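# Thread a bead onto the cord with two arms

## Task

Get one bead (any of them) threaded onto the cord, sitting well away from the plastic tips at the cord's ends.

## Robot and tools

Robot: two six-joint arms with parallel grippers, left_arm and right_arm. Calibrated bases in the scene frame: left_arm at (-0.004, +0.381, 0) m, quat_wxyz (+1.000, 0, 0, +0.028); right_arm at (+0.038, -0.323, 0) m, quat_wxyz (+1.000, 0, 0, +0.014). Both bases have +z pointing up.

Frames: the scene frame has its origin at table-top height, halfway between the nominal bases; +z is up, +x reaches out over the table, and left_arm is on the +y side (arm names do not match image sides). Each arm's end_effector_position (m) and end_effector_quat_wxyz, and its wrist camera pose, are reported in that arm's own base frame; fixed cameras and the table use the scene frame. Reported hand positions can be a few cm off, more at full reach. The gripper's fingers point along its +z axis and separate along its y axis; end_effector_position is the pinch point between the pads, about 1 cm short of the fingertips.

A row is one flat list of 14 numbers covering both arms, always all 14 even if one arm stays put: left_arm's six joints then its opening, then right_arm's six joints then its opening. Joint order inside each block is: shoulder (joint2), elbow (joint3), waist (joint1), wrist pitch (joint4), wrist yaw (joint5), wrist roll (joint6). Joint values are absolute target angles in radians, not offsets. Stated ranges: shoulder 0.000 to 3.142, elbow 0.000 to 3.142, waist -2.618 to 3.054, wrist pitch -1.571 to 1.571, wrist yaw -1.571 to 1.571, wrist roll -2.094 to 2.094; true ends may differ by up to 0.059 rad. A target beyond an end by more than 0.059 rad and further out than the current angle is refused; other overshoots are clipped, reported as "joint sent to its limit". Opening is absolute on -1 (closed) to +1 (fully open). To keep a joint or gripper unchanged, resend its value from "Joint targets" or "Tool commands"; a 0 is a real opening command.

Tools:
- execute_actions(actions, cameras): actions is a list of actions; each action is a list of up to 15 rows, each row held for one 1/30 s step, and the last row repeats to fill 15 steps (0.5 s per action). An empty list just returns state and images.
- move(target, speed, blend, opening_speed, blocking, cameras): target is one 14-number row or a list of up to 15 rows (all within 10 s total). Joints are interpolated together toward absolute angles, with no obstacle avoidance. speed in rad/s for the joint with the furthest to go, 0.01 to 12.57, default 0.5 (one value or one per target). blend in rad rounds corners at intermediate rows. opening_speed, 0.2 or more per second on the -1..+1 scale, ramps the fingers gradually. blocking=false returns after about 0.5 s while motion continues; a new move replaces the running one. The result adds a "move:" line: done, off_target (at rest more than 0.035 rad away), moving, held, fault, and possibly limits=held. Done does not imply contact or its absence.
- wait(seconds 0 to 10): lets time pass holding commands.
- stop(): brakes a running move.
- zoom_image(camera, region [x0, y0, x1, y1] pixels, at most 504 by 504, origin top-left) on the latest image of cam_head_left, cam_head_right, cam_high, cam_low, cam_left_wrist or cam_right_wrist (all 896x504).
- read_manual(section "licences"): licence text only.
- finished_scene(scene): ends the current scene, irreversibly; the bead must stay threaded after the robot lets go.

Motion limits: per step each joint target may lead its measured angle by at most 0.339 rad (waist, shoulder, elbow) or 2.2 rad (wrist joints), and if targets would move a gripper over 200 mm, that arm's targets are pulled back. Large moves take several actions. "joint command not followed" means the clearance check altered targets; it does not keep the two grippers apart.

Results: Joint positions and Joint velocities list, per arm, the six joints in the order above, then the pad gap (m; 0.094 is fully open). "within noise" means the arm is still. Joint targets shows what joints are currently driven toward. grip_measured is the opening on the command scale (empty reads up to about 2.7 mm wide); it tracks the command even after contact, so force builds from about 0.05 (0.11 for small round items) below the first-touch reading. grip_effort_nm is motor effort, negative closing, not pad force. Joint torques include gravity; the first three joints wrap at ±28 N m.

Avoid: dropping parts or releasing them while moving, fast impacts, strong pushes, anything leaving the table, and any collision or squeeze between the two arms (closing one gripper on the other's fingers counts). Close slowly on delicate items. Loose objects may get nudged by outside pushes. Holding loads, stretched arms or pressing against unreachable poses heats motors: MOTOR HOT at 75 °C, an OVER-TEMPERATURE FAULT folding and disabling that arm at 90 °C, collapse at 100 °C.

Each tool is called after "Request:" as name(argument=value, ...) on one line, values as JSON.

## Session

Request:
execute_actions(actions=[])

Scene clock: 0.00 s.
left_arm: end_effector_position=(+0.3498, -0.1057, +0.3030) grip_measured=+1.000 grip_effort_nm=n/a end_effector_quat_wxyz=(+0.509, +0.129, +0.845, -0.106) | right_arm: end_effector_position=(+0.3281, +0.2271, +0.3888) grip_measured=+1.000 grip_effort_nm=n/a end_effector_quat_wxyz=(+0.655, +0.035, +0.750, +0.088)
Joint names: [shoulder, elbow, waist, wrist pitch, wrist yaw, wrist roll]
Joint positions: left_arm=[1.104 1.117 -0.249 -0.493 0.096 -0.004 0.094] | right_arm=[1.282 1.254 0.944 -0.164 0.848 0.325 0.094]
Joint velocities: within noise
Joint torques (N m): no reading
Heat: left arm: 30 °C; right arm: 27 °C.
Joint targets: left_arm=[1.094 1.132 -0.249 -0.485 0.098 -0.005] | right_arm=[1.272 1.267 0.944 -0.163 0.852 0.323]
Tool commands: left_gripper/opening=+1.0 right_gripper/opening=+1.0

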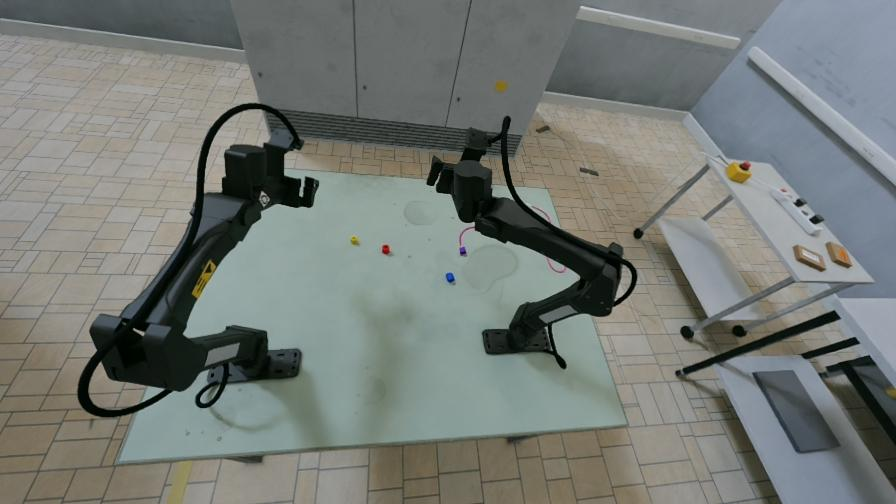

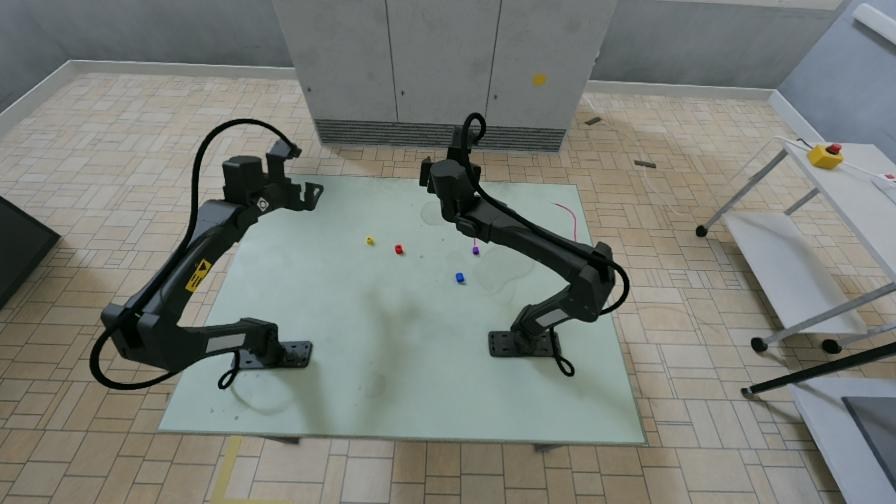

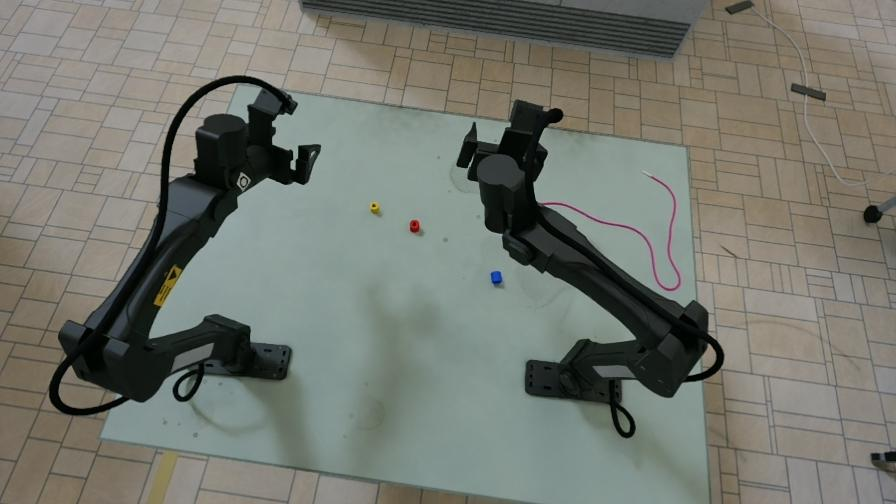

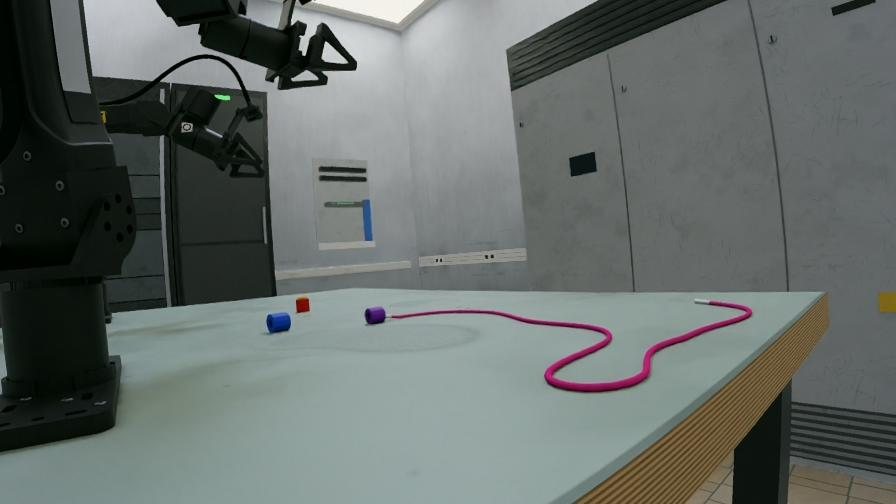

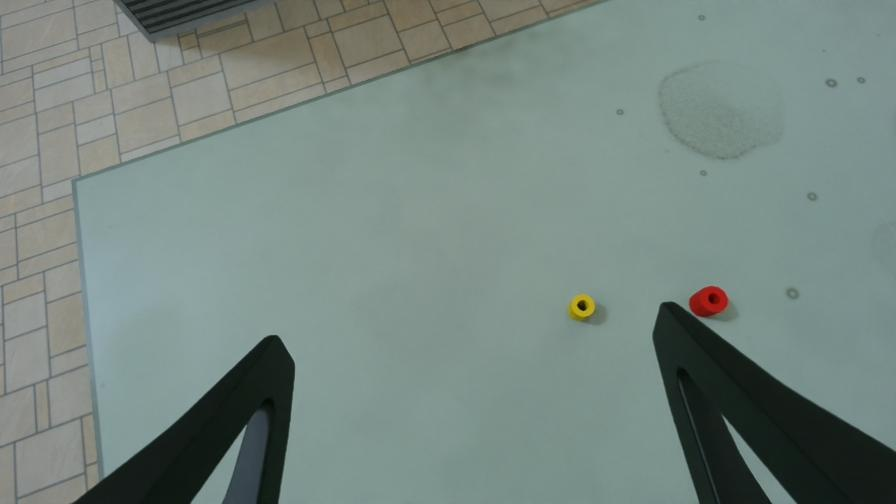

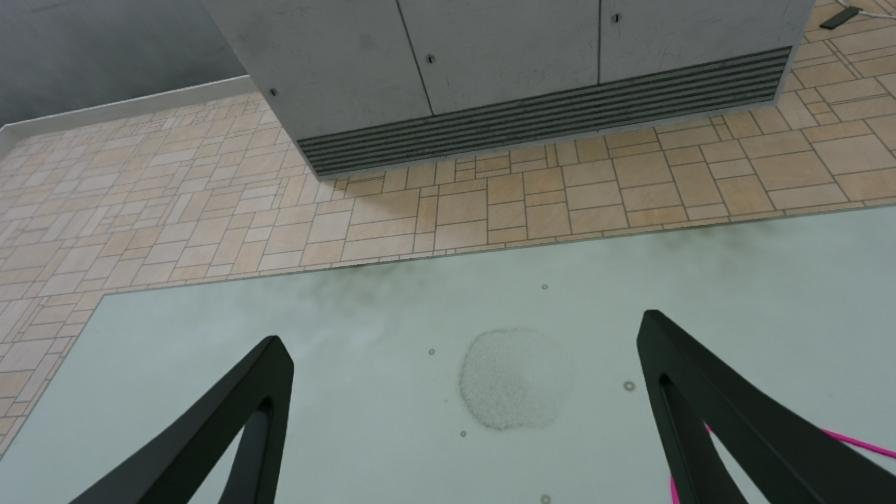

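Request:
zoom_image(camera="cam_low", region=[240, 270, 440, 350])

Request:
zoom_image(camera="cam_head_left", region=[330, 190, 590, 300])

Request:
zoom_image(camera="cam_high", region=[350, 140, 710, 320])

Request:
zoom_image(camera="cam_left_wrist", region=[540, 260, 780, 350])

Scaled by 2.520 from the camera's 896x504 image, which has a finer 1280x720 frame.

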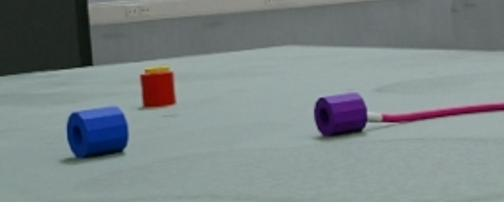

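Scaled by 1.938 from the camera's 896x504 image, which has a finer 1280x720 frame.

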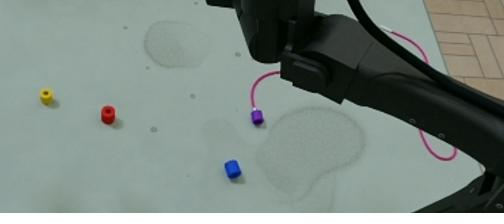

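Scaled by 1.400 from the camera's 896x504 image, which has a finer 1280x720 frame.

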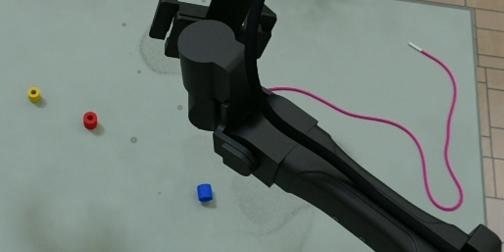

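Scaled by 2.100 from the camera's 896x504 image, which has a finer 1280x720 frame.

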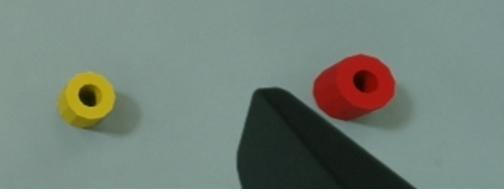

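Request:
move(target=[1.094, 1.132, -0.249, -0.485, 0.098, -0.005, 1.0, 1.7176, 1.5638, 0.384, -1.0462, 0.0, 0.0, 1.0], speed=0.7)

Scene clock: 199.60 s.
left_arm: end_effector_position=(+0.3498, -0.1057, +0.3030) grip_measured=+1.000 grip_effort_nm=-0.002 end_effector_quat_wxyz=(+0.509, +0.129, +0.845, -0.106) | right_arm: end_effector_position=(+0.3633, +0.1464, +0.1584) grip_measured=+1.000 grip_effort_nm=-0.022 end_effector_quat_wxyz=(+0.168, -0.185, +0.968, +0.029)
Joint names: [shoulder, elbow, waist, wrist pitch, wrist yaw, wrist roll]
Joint positions: left_arm=[1.104 1.117 -0.249 -0.493 0.096 -0.004 0.094] | right_arm=[1.71 1.519 0.384 -1.038 0.008 0.005 0.094]
Joint velocities: within noise
Joint torques (N m): left_arm=[-3.4 7.45 0.01 1.57 0.02 -0.03] | right_arm=[-7.36 10.1 0.06 0.56 -0.07 -0.04]
Heat: left arm: 33 °C; right arm: 33 °C.
Joint targets: left_arm=[1.094 1.132 -0.249 -0.485 0.098 -0.005] | right_arm=[1.718 1.564 0.384 -1.046 0.000 0.000]
move: off_target (right_arm); right_arm: the elbow is farthest, 0.045 rad from its target
camera_calibration:
cam_right_wrist: T_world_to_cam=[[0.277812, -0.960225, -0.0280593, 0.0460285], [-0.881118, -0.266343, 0.390759, 0.322317], [-0.382691, -0.0838342, -0.920065, 0.412967], [0, 0, 0, 1]] pos_world=[0.429251, 0.164666, 0.255299]

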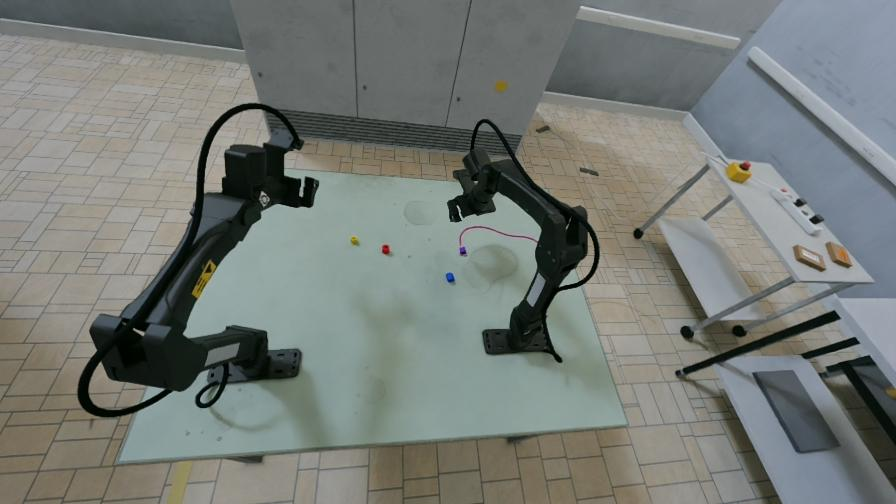

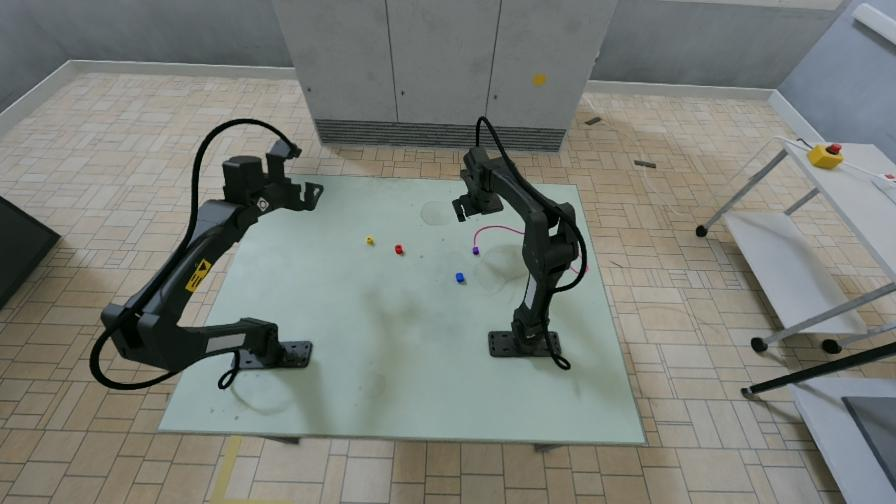

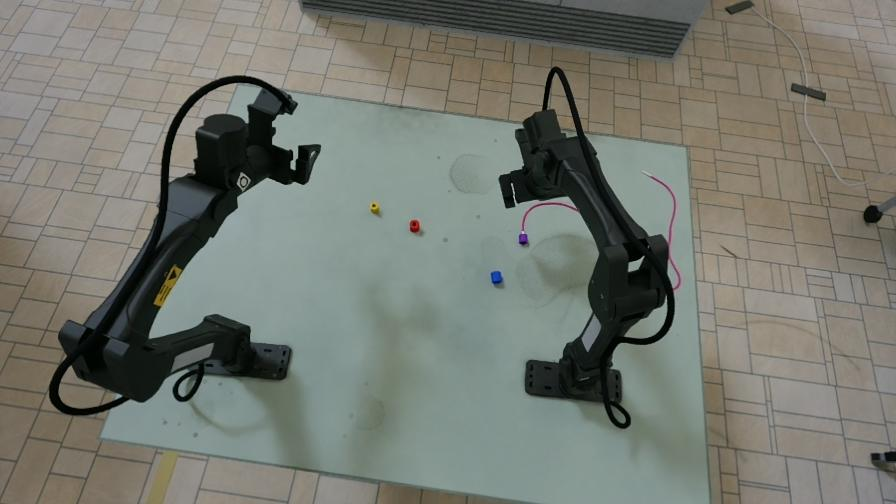

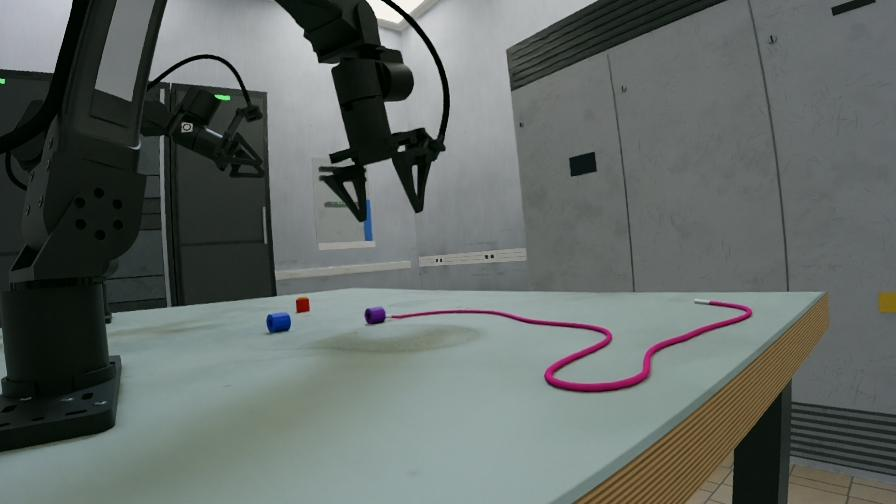

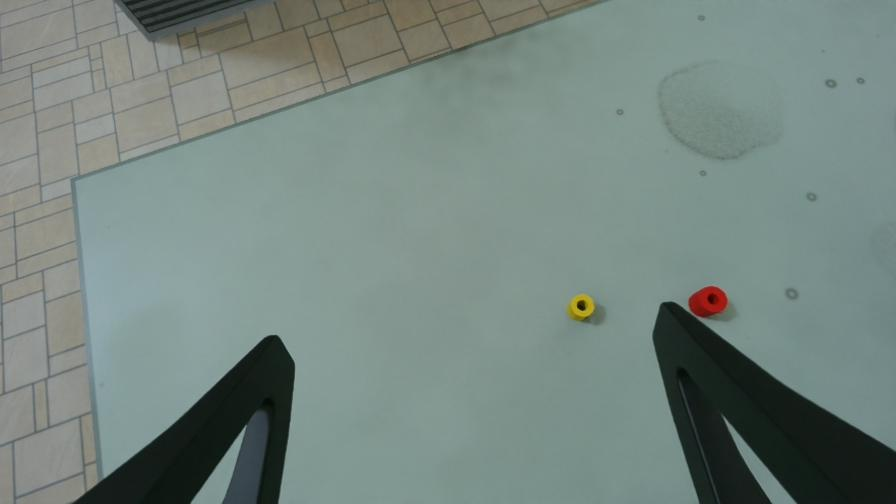

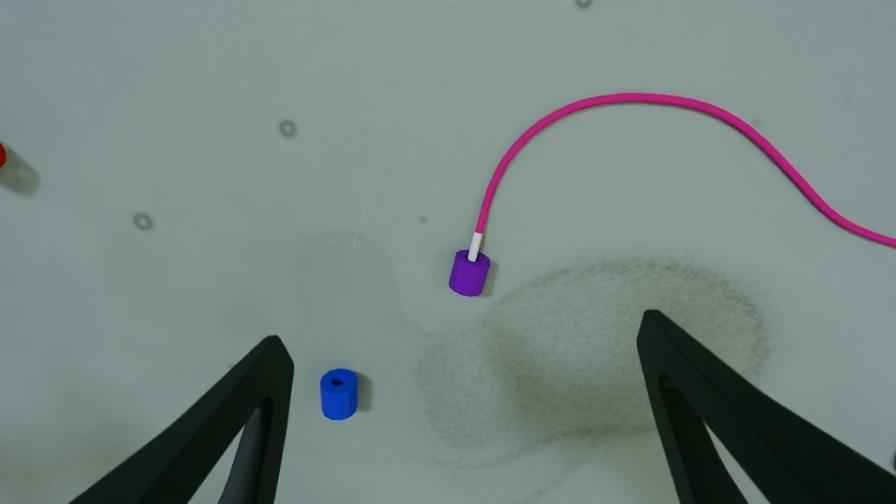

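Request:
zoom_image(camera="cam_right_wrist", region=[410, 200, 550, 310])

Request:
zoom_image(camera="cam_low", region=[350, 295, 430, 340])

Scaled by 3.600 from the camera's 896x504 image, which has a finer 1280x720 frame.

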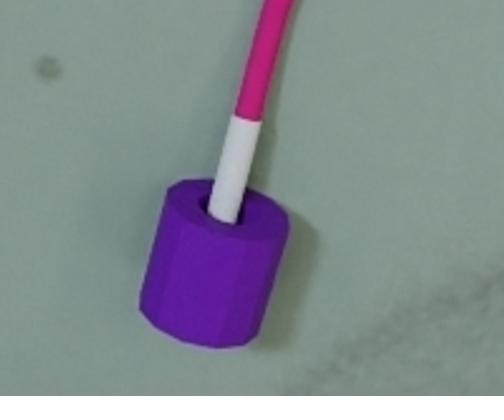

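Scaled by 6.300 from the camera's 896x504 image, which has a finer 1280x720 frame.

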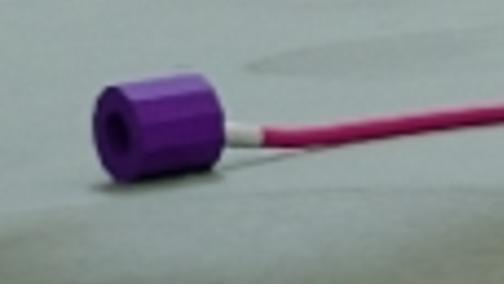

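Request:
zoom_image(camera="cam_high", region=[620, 150, 700, 210])

Request:
zoom_image(camera="cam_high", region=[490, 195, 570, 255])

Request:
zoom_image(camera="cam_low", region=[660, 280, 760, 330])

Scaled by 6.300 from the camera's 896x504 image, which has a finer 1280x720 frame.

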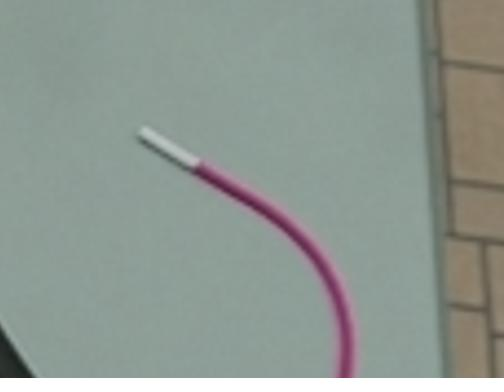

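Scaled by 6.300 from the camera's 896x504 image, which has a finer 1280x720 frame.

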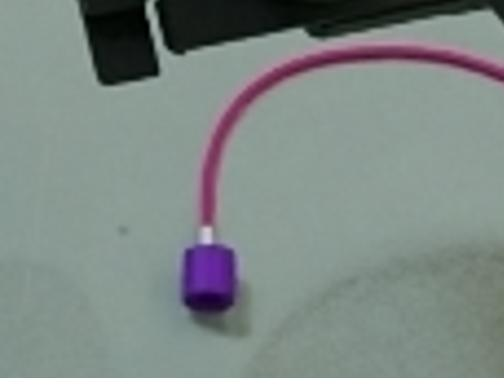

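Scaled by 5.040 from the camera's 896x504 image, which has a finer 1280x720 frame.

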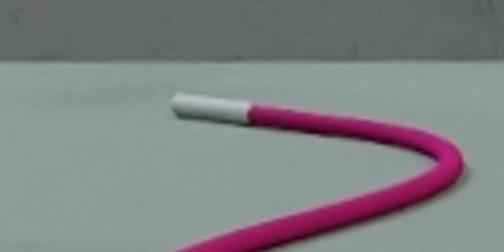

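Request:
move(target=[1.094, 1.132, -0.249, -0.485, 0.098, -0.005, 1.0, 1.843, 1.505, 0.380, -1.1935, 0.0, 0.27, 0.0], speed=0.6, cameras=["cam_right_wrist", "cam_low"])

Scene clock: 313.97 s.
left_arm: end_effector_position=(+0.3498, -0.1057, +0.3030) grip_measured=+1.000 grip_effort_nm=0.007 end_effector_quat_wxyz=(+0.509, +0.129, +0.845, -0.106) | right_arm: end_effector_position=(+0.3322, +0.1345, +0.1070) grip_measured=+0.003 grip_effort_nm=-0.188 end_effector_quat_wxyz=(+0.036, -0.060, +0.997, +0.010)
Joint names: [shoulder, elbow, waist, wrist pitch, wrist yaw, wrist roll]
Joint positions: left_arm=[1.104 1.117 -0.249 -0.493 0.096 -0.004 0.094] | right_arm=[1.834 1.519 0.384 -1.182 0.004 0.263 0.047]
Joint velocities: within noise
Joint torques (N m): left_arm=[-3.38 7.41 -0.01 1.56 0.02 -0.02] | right_arm=[-7.91 5.12 -0.35 0.04 -0.06 0.05]
Heat: left arm: 33 °C; right arm: 30 °C.
Joint targets: left_arm=[1.094 1.132 -0.249 -0.485 0.098 -0.005] | right_arm=[1.843 1.505 0.380 -1.193 0.000 0.270]
move: done
camera_calibration:
cam_right_wrist: T_world_to_cam=[[0.0205907, -0.99954, -0.0222728, 0.131838], [-0.782336, -0.0299793, 0.622135, 0.222464], [-0.622517, 0.00461462, -0.782593, 0.405789], [0, 0, 0, 1]] pos_world=[0.423937, 0.136575, 0.182101]
Images, in order (width x height): cam_low 896x504, cam_right_wrist 896x504.

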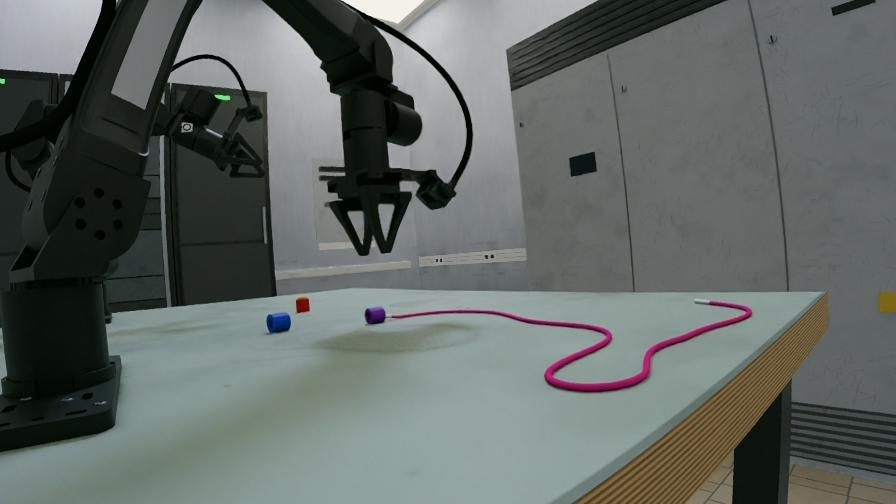

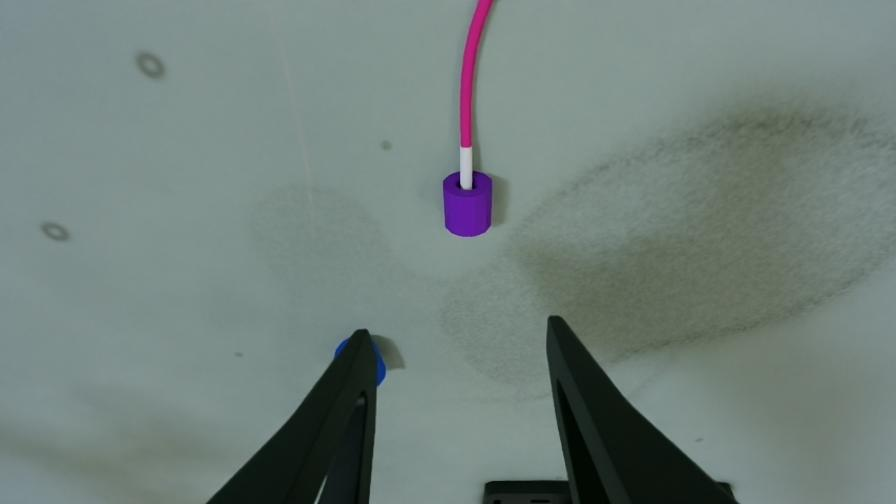

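Request:
zoom_image(camera="cam_low", region=[310, 200, 470, 340])

Scaled by 3.150 from the camera's 896x504 image, which has a finer 1280x720 frame.

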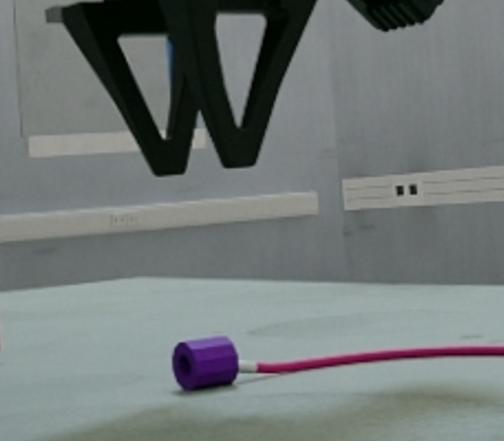

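Request:
move(target=[1.094, 1.132, -0.249, -0.485, 0.098, -0.005, 1.0, 1.896, 1.289, 0.390, -0.964, 0.0, 0.27, 0.0], speed=0.4, cameras=["cam_right_wrist", "cam_low"])

Request:
zoom_image(camera="cam_low", region=[310, 230, 470, 340])

Scene clock: 378.57 s.
left_arm: end_effector_position=(+0.3498, -0.1057, +0.3030) grip_measured=+1.000 grip_effort_nm=0.002 end_effector_quat_wxyz=(+0.509, +0.129, +0.845, -0.106) | right_arm: end_effector_position=(+0.3136, +0.1271, +0.0363) grip_measured=+0.003 grip_effort_nm=-0.183 end_effector_quat_wxyz=(-0.001, -0.060, +0.998, -0.002)
Joint names: [shoulder, elbow, waist, wrist pitch, wrist yaw, wrist roll]
Joint positions: left_arm=[1.104 1.117 -0.249 -0.493 0.096 -0.004 0.094] | right_arm=[1.886 1.302 0.384 -0.991 0.004 0.264 0.047]
Joint velocities: within noise
Joint torques (N m): left_arm=[-3.4 7.43 -0.01 1.57 0.02 -0.02] | right_arm=[-7.86 4.71 0.53 0.29 -0.05 0.06]
Heat: left arm: 33 °C; right arm: 27 °C.
Joint targets: left_arm=[1.094 1.132 -0.249 -0.485 0.098 -0.005] | right_arm=[1.896 1.289 0.390 -0.964 0.000 0.270]
move: done
camera_calibration:
cam_right_wrist: T_world_to_cam=[[0.0187392, -0.999814, 0.0045395, 0.122968], [-0.735494, -0.0107093, 0.677447, 0.232534], [-0.677272, -0.0160336, -0.735558, 0.357073], [0, 0, 0, 1]] pos_world=[0.410558, 0.13116, 0.10456]
Images, in order (width x height): cam_low 896x504, cam_right_wrist 896x504.

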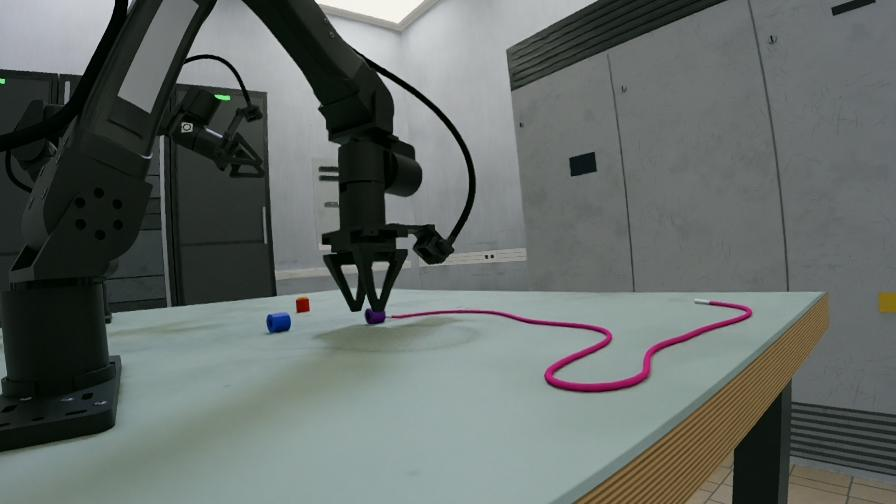

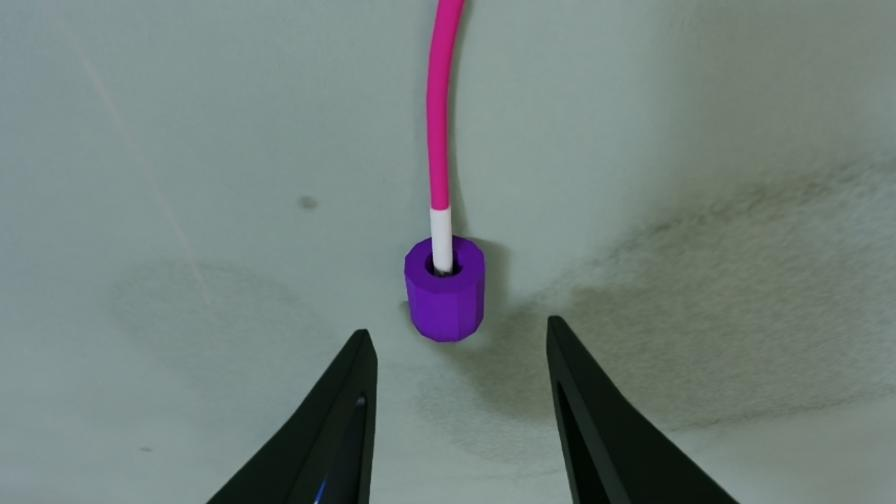

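Scaled by 3.150 from the camera's 896x504 image, which has a finer 1280x720 frame.

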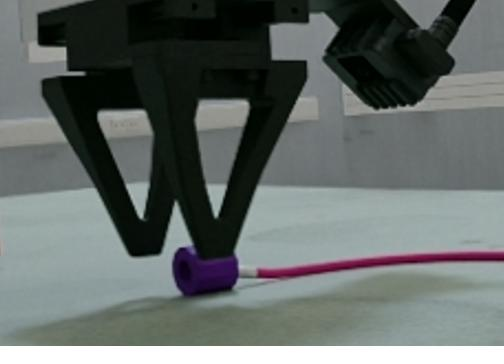

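Request:
move(target=[1.094, 1.132, -0.249, -0.485, 0.098, -0.005, 1.0, 1.925, 1.277, 0.402, -0.920, 0.0, 0.285, 0.0], speed=0.15, cameras=["cam_right_wrist", "cam_low"])

Request:
zoom_image(camera="cam_low", region=[310, 230, 470, 340])

Scene clock: 501.80 s.
left_arm: end_effector_position=(+0.3498, -0.1057, +0.3030) grip_measured=+1.000 grip_effort_nm=0.007 end_effector_quat_wxyz=(+0.509, +0.129, +0.845, -0.106) | right_arm: end_effector_position=(+0.3175, +0.1323, +0.0263) grip_measured=+0.003 grip_effort_nm=-0.183 end_effector_quat_wxyz=(+0.004, -0.057, +0.998, +0.000)
Joint names: [shoulder, elbow, waist, wrist pitch, wrist yaw, wrist roll]
Joint positions: left_arm=[1.104 1.117 -0.249 -0.493 0.096 -0.004 0.094] | right_arm=[1.91 1.293 0.394 -0.947 0.003 0.279 0.047]
Joint velocities: within noise
Joint torques (N m): left_arm=[-3.41 7.45 0.01 1.57 0.02 -0.02] | right_arm=[-7.68 4.41 0.8 0.29 -0.04 0.06]
Heat: left arm: 33 °C; right arm: 29 °C.
Joint targets: left_arm=[1.094 1.132 -0.249 -0.485 0.098 -0.005] | right_arm=[1.925 1.277 0.402 -0.920 0.000 0.285]
move: done
camera_calibration:
cam_right_wrist: T_world_to_cam=[[0.014141, -0.9999, 0.000596098, 0.129721], [-0.741661, -0.0100891, 0.670699, 0.244259], [-0.670625, -0.00992647, -0.74173, 0.349679], [0, 0, 0, 1]] pos_world=[0.413826, 0.135643, 0.0954659]
Images, in order (width x height): cam_low 896x504, cam_right_wrist 896x504.

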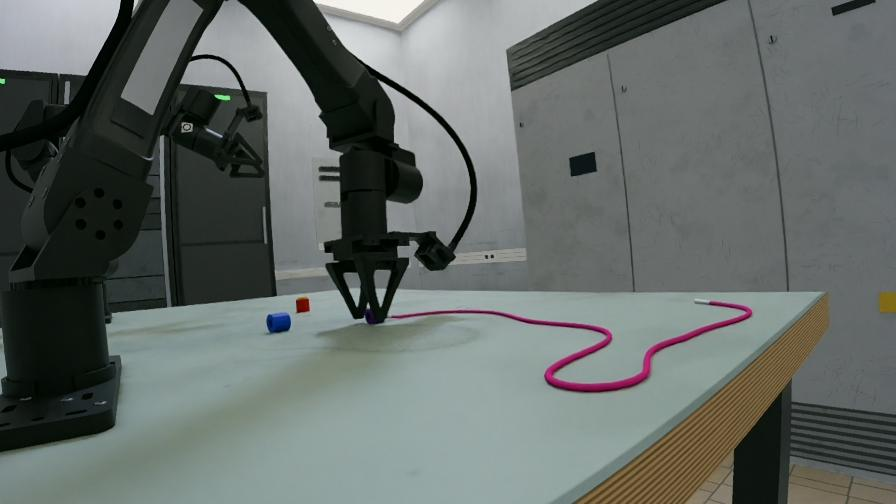

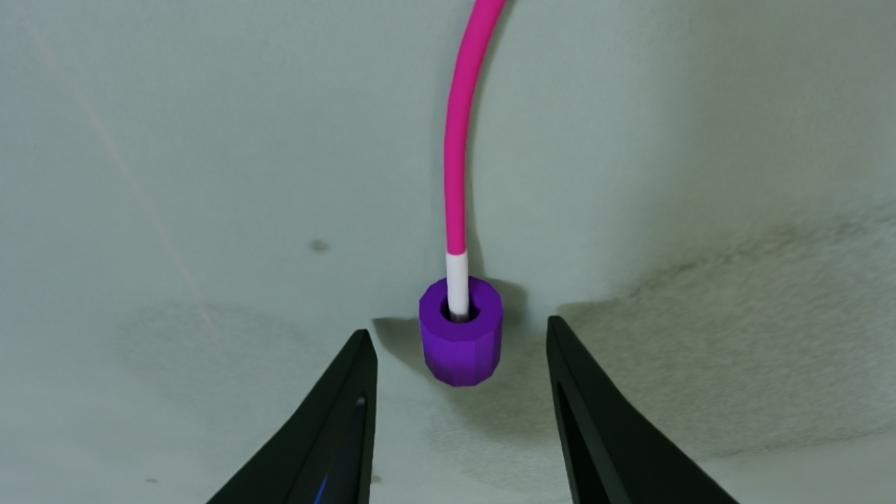

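Scaled by 3.150 from the camera's 896x504 image, which has a finer 1280x720 frame.

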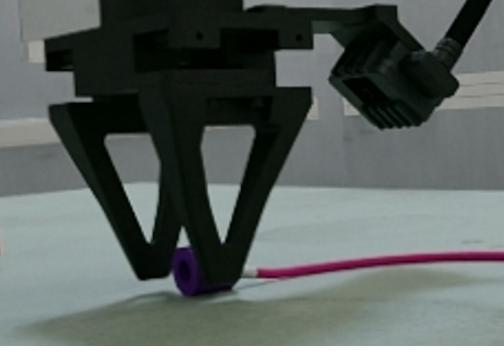

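Request:
move(target=[1.094, 1.132, -0.249, -0.485, 0.098, -0.005, 1.0, 1.925, 1.277, 0.402, -0.920, 0.0, 0.285, -0.62], speed=0.15, opening_speed=0.4, cameras=["cam_right_wrist", "cam_low"])

Scene clock: 515.73 s.
left_arm: end_effector_position=(+0.3498, -0.1057, +0.3030) grip_measured=+1.000 grip_effort_nm=0.002 end_effector_quat_wxyz=(+0.509, +0.129, +0.845, -0.106) | right_arm: end_effector_position=(+0.3178, +0.1324, +0.0263) grip_measured=-0.603 grip_effort_nm=-0.989 end_effector_quat_wxyz=(+0.004, -0.057, +0.998, +0.000)
Joint names: [shoulder, elbow, waist, wrist pitch, wrist yaw, wrist roll]
Joint positions: left_arm=[1.104 1.117 -0.249 -0.493 0.096 -0.004 0.094] | right_arm=[1.91 1.293 0.394 -0.946 0.003 0.279 0.019]
Joint velocities: within noise
Joint torques (N m): left_arm=[-3.4 7.43 -0.01 1.57 0.02 -0.02] | right_arm=[-7.72 4.42 0.7 0.28 -0.04 0.06]
Heat: left arm: 33 °C; right arm: 29 °C.
Joint targets: left_arm=[1.094 1.132 -0.249 -0.485 0.098 -0.005] | right_arm=[1.925 1.277 0.402 -0.920 0.000 0.285]
move: done
camera_calibration:
cam_right_wrist: T_world_to_cam=[[0.0138185, -0.999905, 0.0000934101, 0.129898], [-0.742326, -0.0101962, 0.669961, 0.244697], [-0.669896, -0.00932719, -0.742396, 0.349566], [0, 0, 0, 1]] pos_world=[0.414023, 0.135641, 0.0955664]
Images, in order (width x height): cam_low 896x504, cam_right_wrist 896x504.

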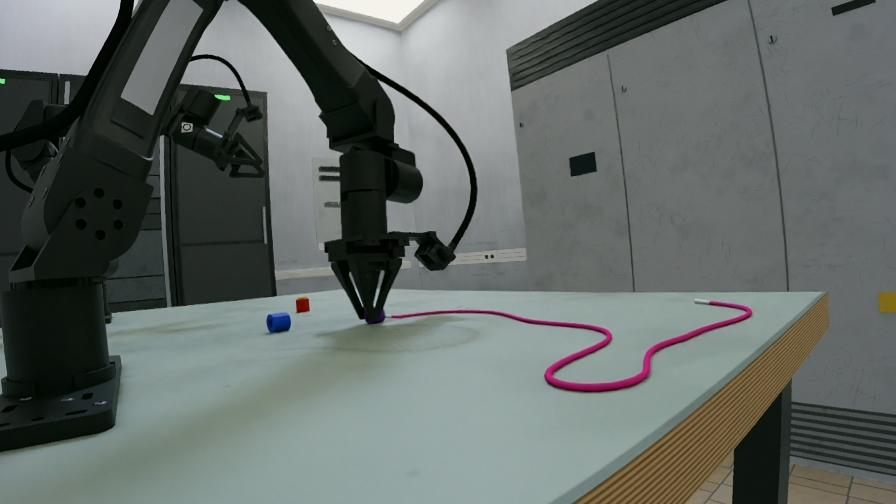

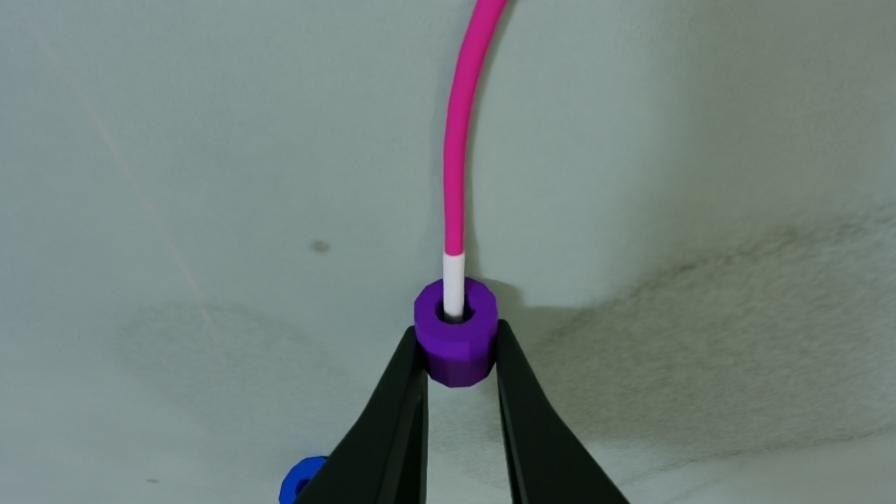

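Request:
move(target=[[1.094, 1.132, -0.249, -0.485, 0.098, -0.005, 1.0, 1.925, 1.345, 0.394, -0.940, 0.0, 0.279, -0.62], [1.094, 1.132, -0.249, -0.485, 0.098, -0.005, 1.0, 2.012, 1.472, 0.368, -1.012, 0.0, 0.255, -0.62]], speed=0.1, cameras=["cam_right_wrist", "cam_low", "cam_high"])

Request:
zoom_image(camera="cam_low", region=[330, 230, 490, 340])

Scene clock: 546.77 s.
left_arm: end_effector_position=(+0.3498, -0.1057, +0.3030) grip_measured=+1.000 grip_effort_nm=0.002 end_effector_quat_wxyz=(+0.509, +0.129, +0.845, -0.106) | right_arm: end_effector_position=(+0.3435, +0.1363, +0.0310) grip_measured=-0.606 grip_effort_nm=-1.053 end_effector_quat_wxyz=(+0.004, -0.059, +0.998, +0.000)
Joint names: [shoulder, elbow, waist, wrist pitch, wrist yaw, wrist roll]
Joint positions: left_arm=[1.104 1.117 -0.249 -0.493 0.096 -0.004 0.094] | right_arm=[1.994 1.432 0.376 -1 0.003 0.259 0.019]
Joint velocities: within noise
Joint torques (N m): left_arm=[-3.4 7.45 0.01 1.56 0.02 -0.02] | right_arm=[-8.31 8.88 -0.72 -0.1 -0.03 -0.03]
Heat: left arm: 33 °C; right arm: 29 °C.
Joint targets: left_arm=[1.094 1.132 -0.249 -0.485 0.098 -0.005] | right_arm=[2.012 1.472 0.368 -1.012 0.000 0.255]
move: off_target (right_arm); right_arm: the elbow is farthest, 0.040 rad from its target
camera_calibration:
cam_right_wrist: T_world_to_cam=[[0.0164616, -0.999864, -0.000228813, 0.132607], [-0.742469, -0.0123772, 0.669766, 0.261132], [-0.669678, -0.0108555, -0.742572, 0.370514], [0, 0, 0, 1]] pos_world=[0.439825, 0.139843, 0.100266]
Images, in order (width x height): cam_high 896x504, cam_low 896x504, cam_right_wrist 896x504.

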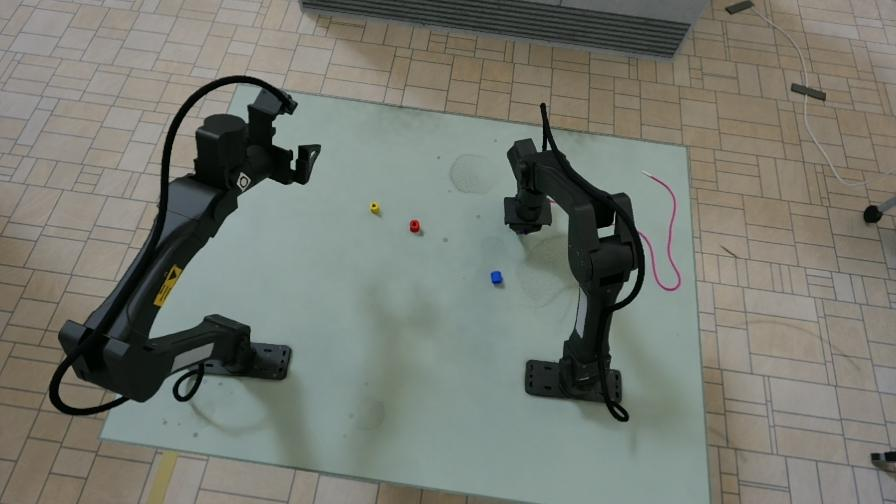

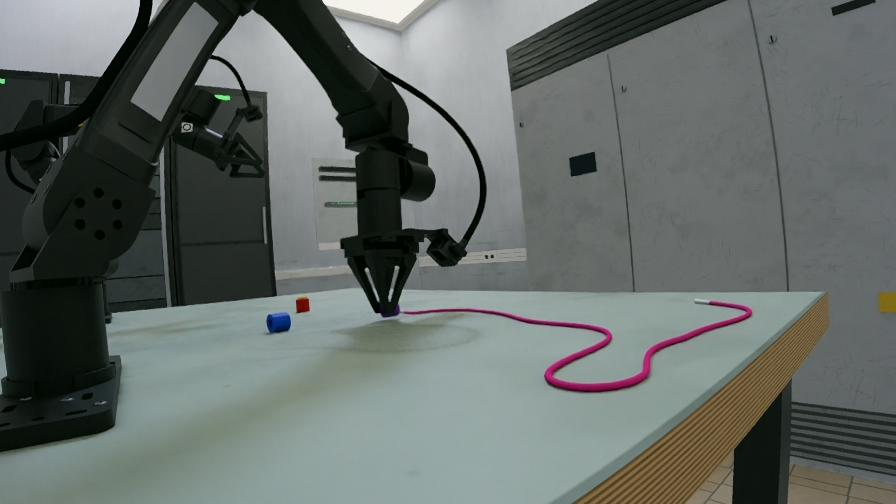

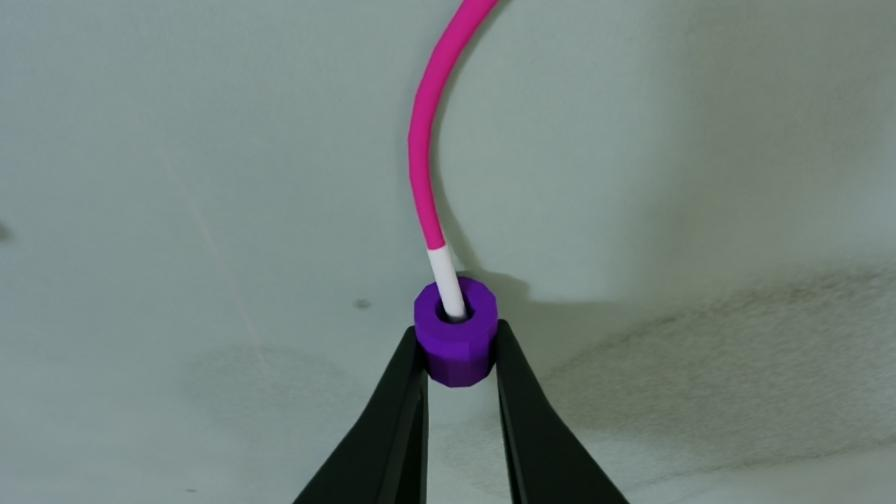

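Scaled by 3.150 from the camera's 896x504 image, which has a finer 1280x720 frame.

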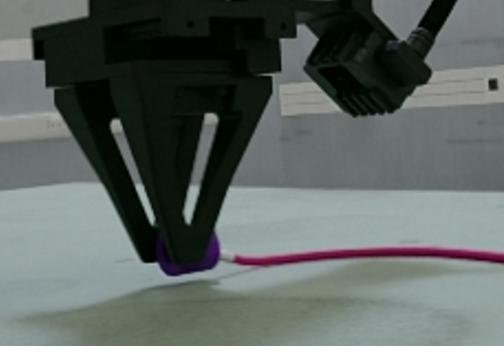

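Request:
move(target=[1.094, 1.132, -0.249, -0.485, 0.098, -0.005, 1.0, 2.065, 2.004, 0.586, -1.492, 0.0, 0.612, -0.62], speed=0.2, cameras=["cam_right_wrist", "cam_low", "cam_head_right"])

Request:
zoom_image(camera="cam_low", region=[310, 130, 510, 340])

Scene clock: 703.73 s.
left_arm: end_effector_position=(+0.3498, -0.1057, +0.3030) grip_measured=+1.000 grip_effort_nm=0.002 end_effector_quat_wxyz=(+0.509, +0.129, +0.845, -0.106) | right_arm: end_effector_position=(+0.3284, +0.2162, +0.1454) grip_measured=-0.606 grip_effort_nm=-1.053 end_effector_quat_wxyz=(+0.007, +0.012, +1.000, +0.004)
Joint names: [shoulder, elbow, waist, wrist pitch, wrist yaw, wrist roll]
Joint positions: left_arm=[1.104 1.117 -0.249 -0.493 0.096 -0.004 0.094] | right_arm=[2.045 1.965 0.58 -1.475 0.001 0.604 0.019]
Joint velocities: within noise
Joint torques (N m): left_arm=[-3.4 7.45 0.01 1.56 0.03 -0.02] | right_arm=[-8.9 8.98 0.46 -0.12 -0.03 0.11]
Heat: left arm: 33 °C; right arm: 30 °C.
Joint targets: left_arm=[1.094 1.132 -0.249 -0.485 0.098 -0.005] | right_arm=[2.065 2.004 0.586 -1.492 0.000 0.612]
move: off_target (right_arm); right_arm: the elbow is farthest, 0.039 rad from its target
camera_calibration:
cam_right_wrist: T_world_to_cam=[[-0.124675, -0.992154, -0.00931064, 0.258704], [-0.740028, 0.0867338, 0.666961, 0.152405], [-0.66092, 0.0900436, -0.745035, 0.421726], [0, 0, 0, 1]] pos_world=[0.423765, 0.205482, 0.214961]
Images, in order (width x height): cam_head_right 896x504, cam_low 896x504, cam_right_wrist 896x504.

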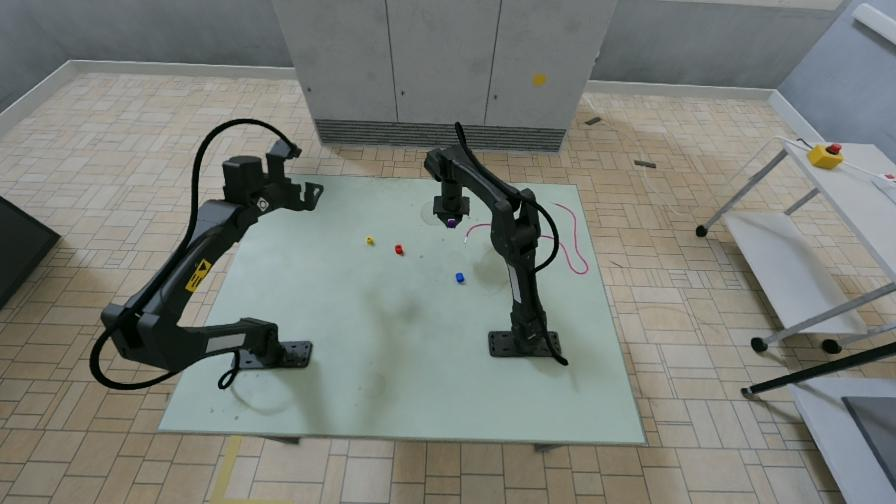

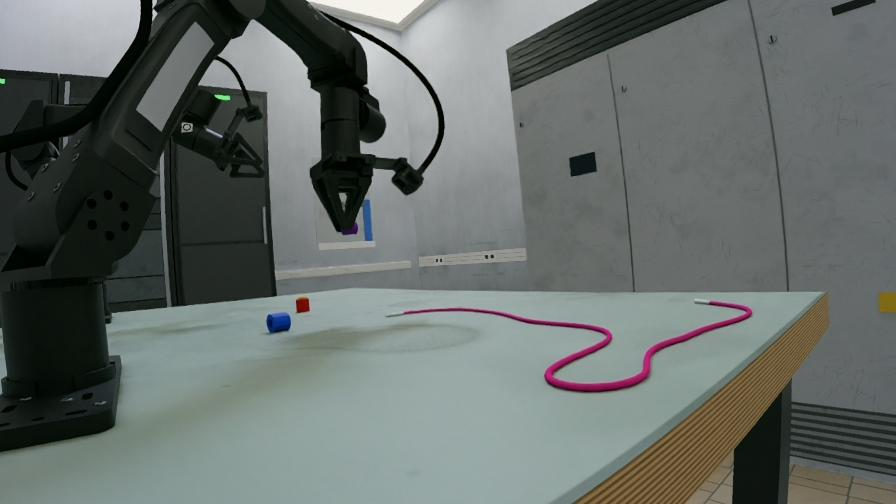

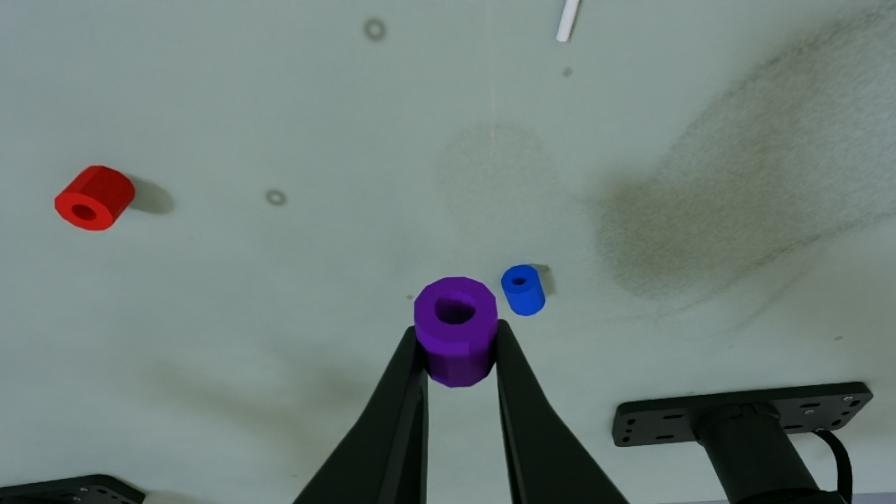

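Scaled by 2.400 from the camera's 896x504 image, which has a finer 1280x720 frame.

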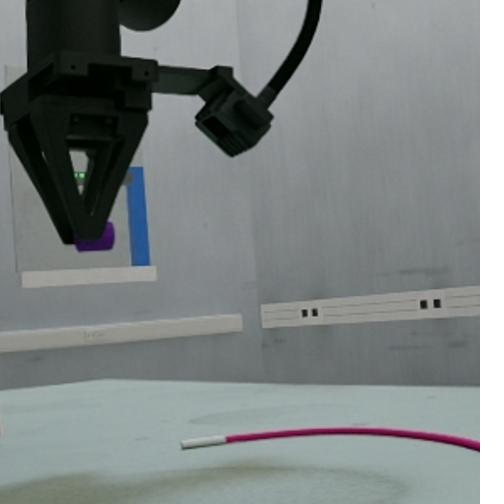

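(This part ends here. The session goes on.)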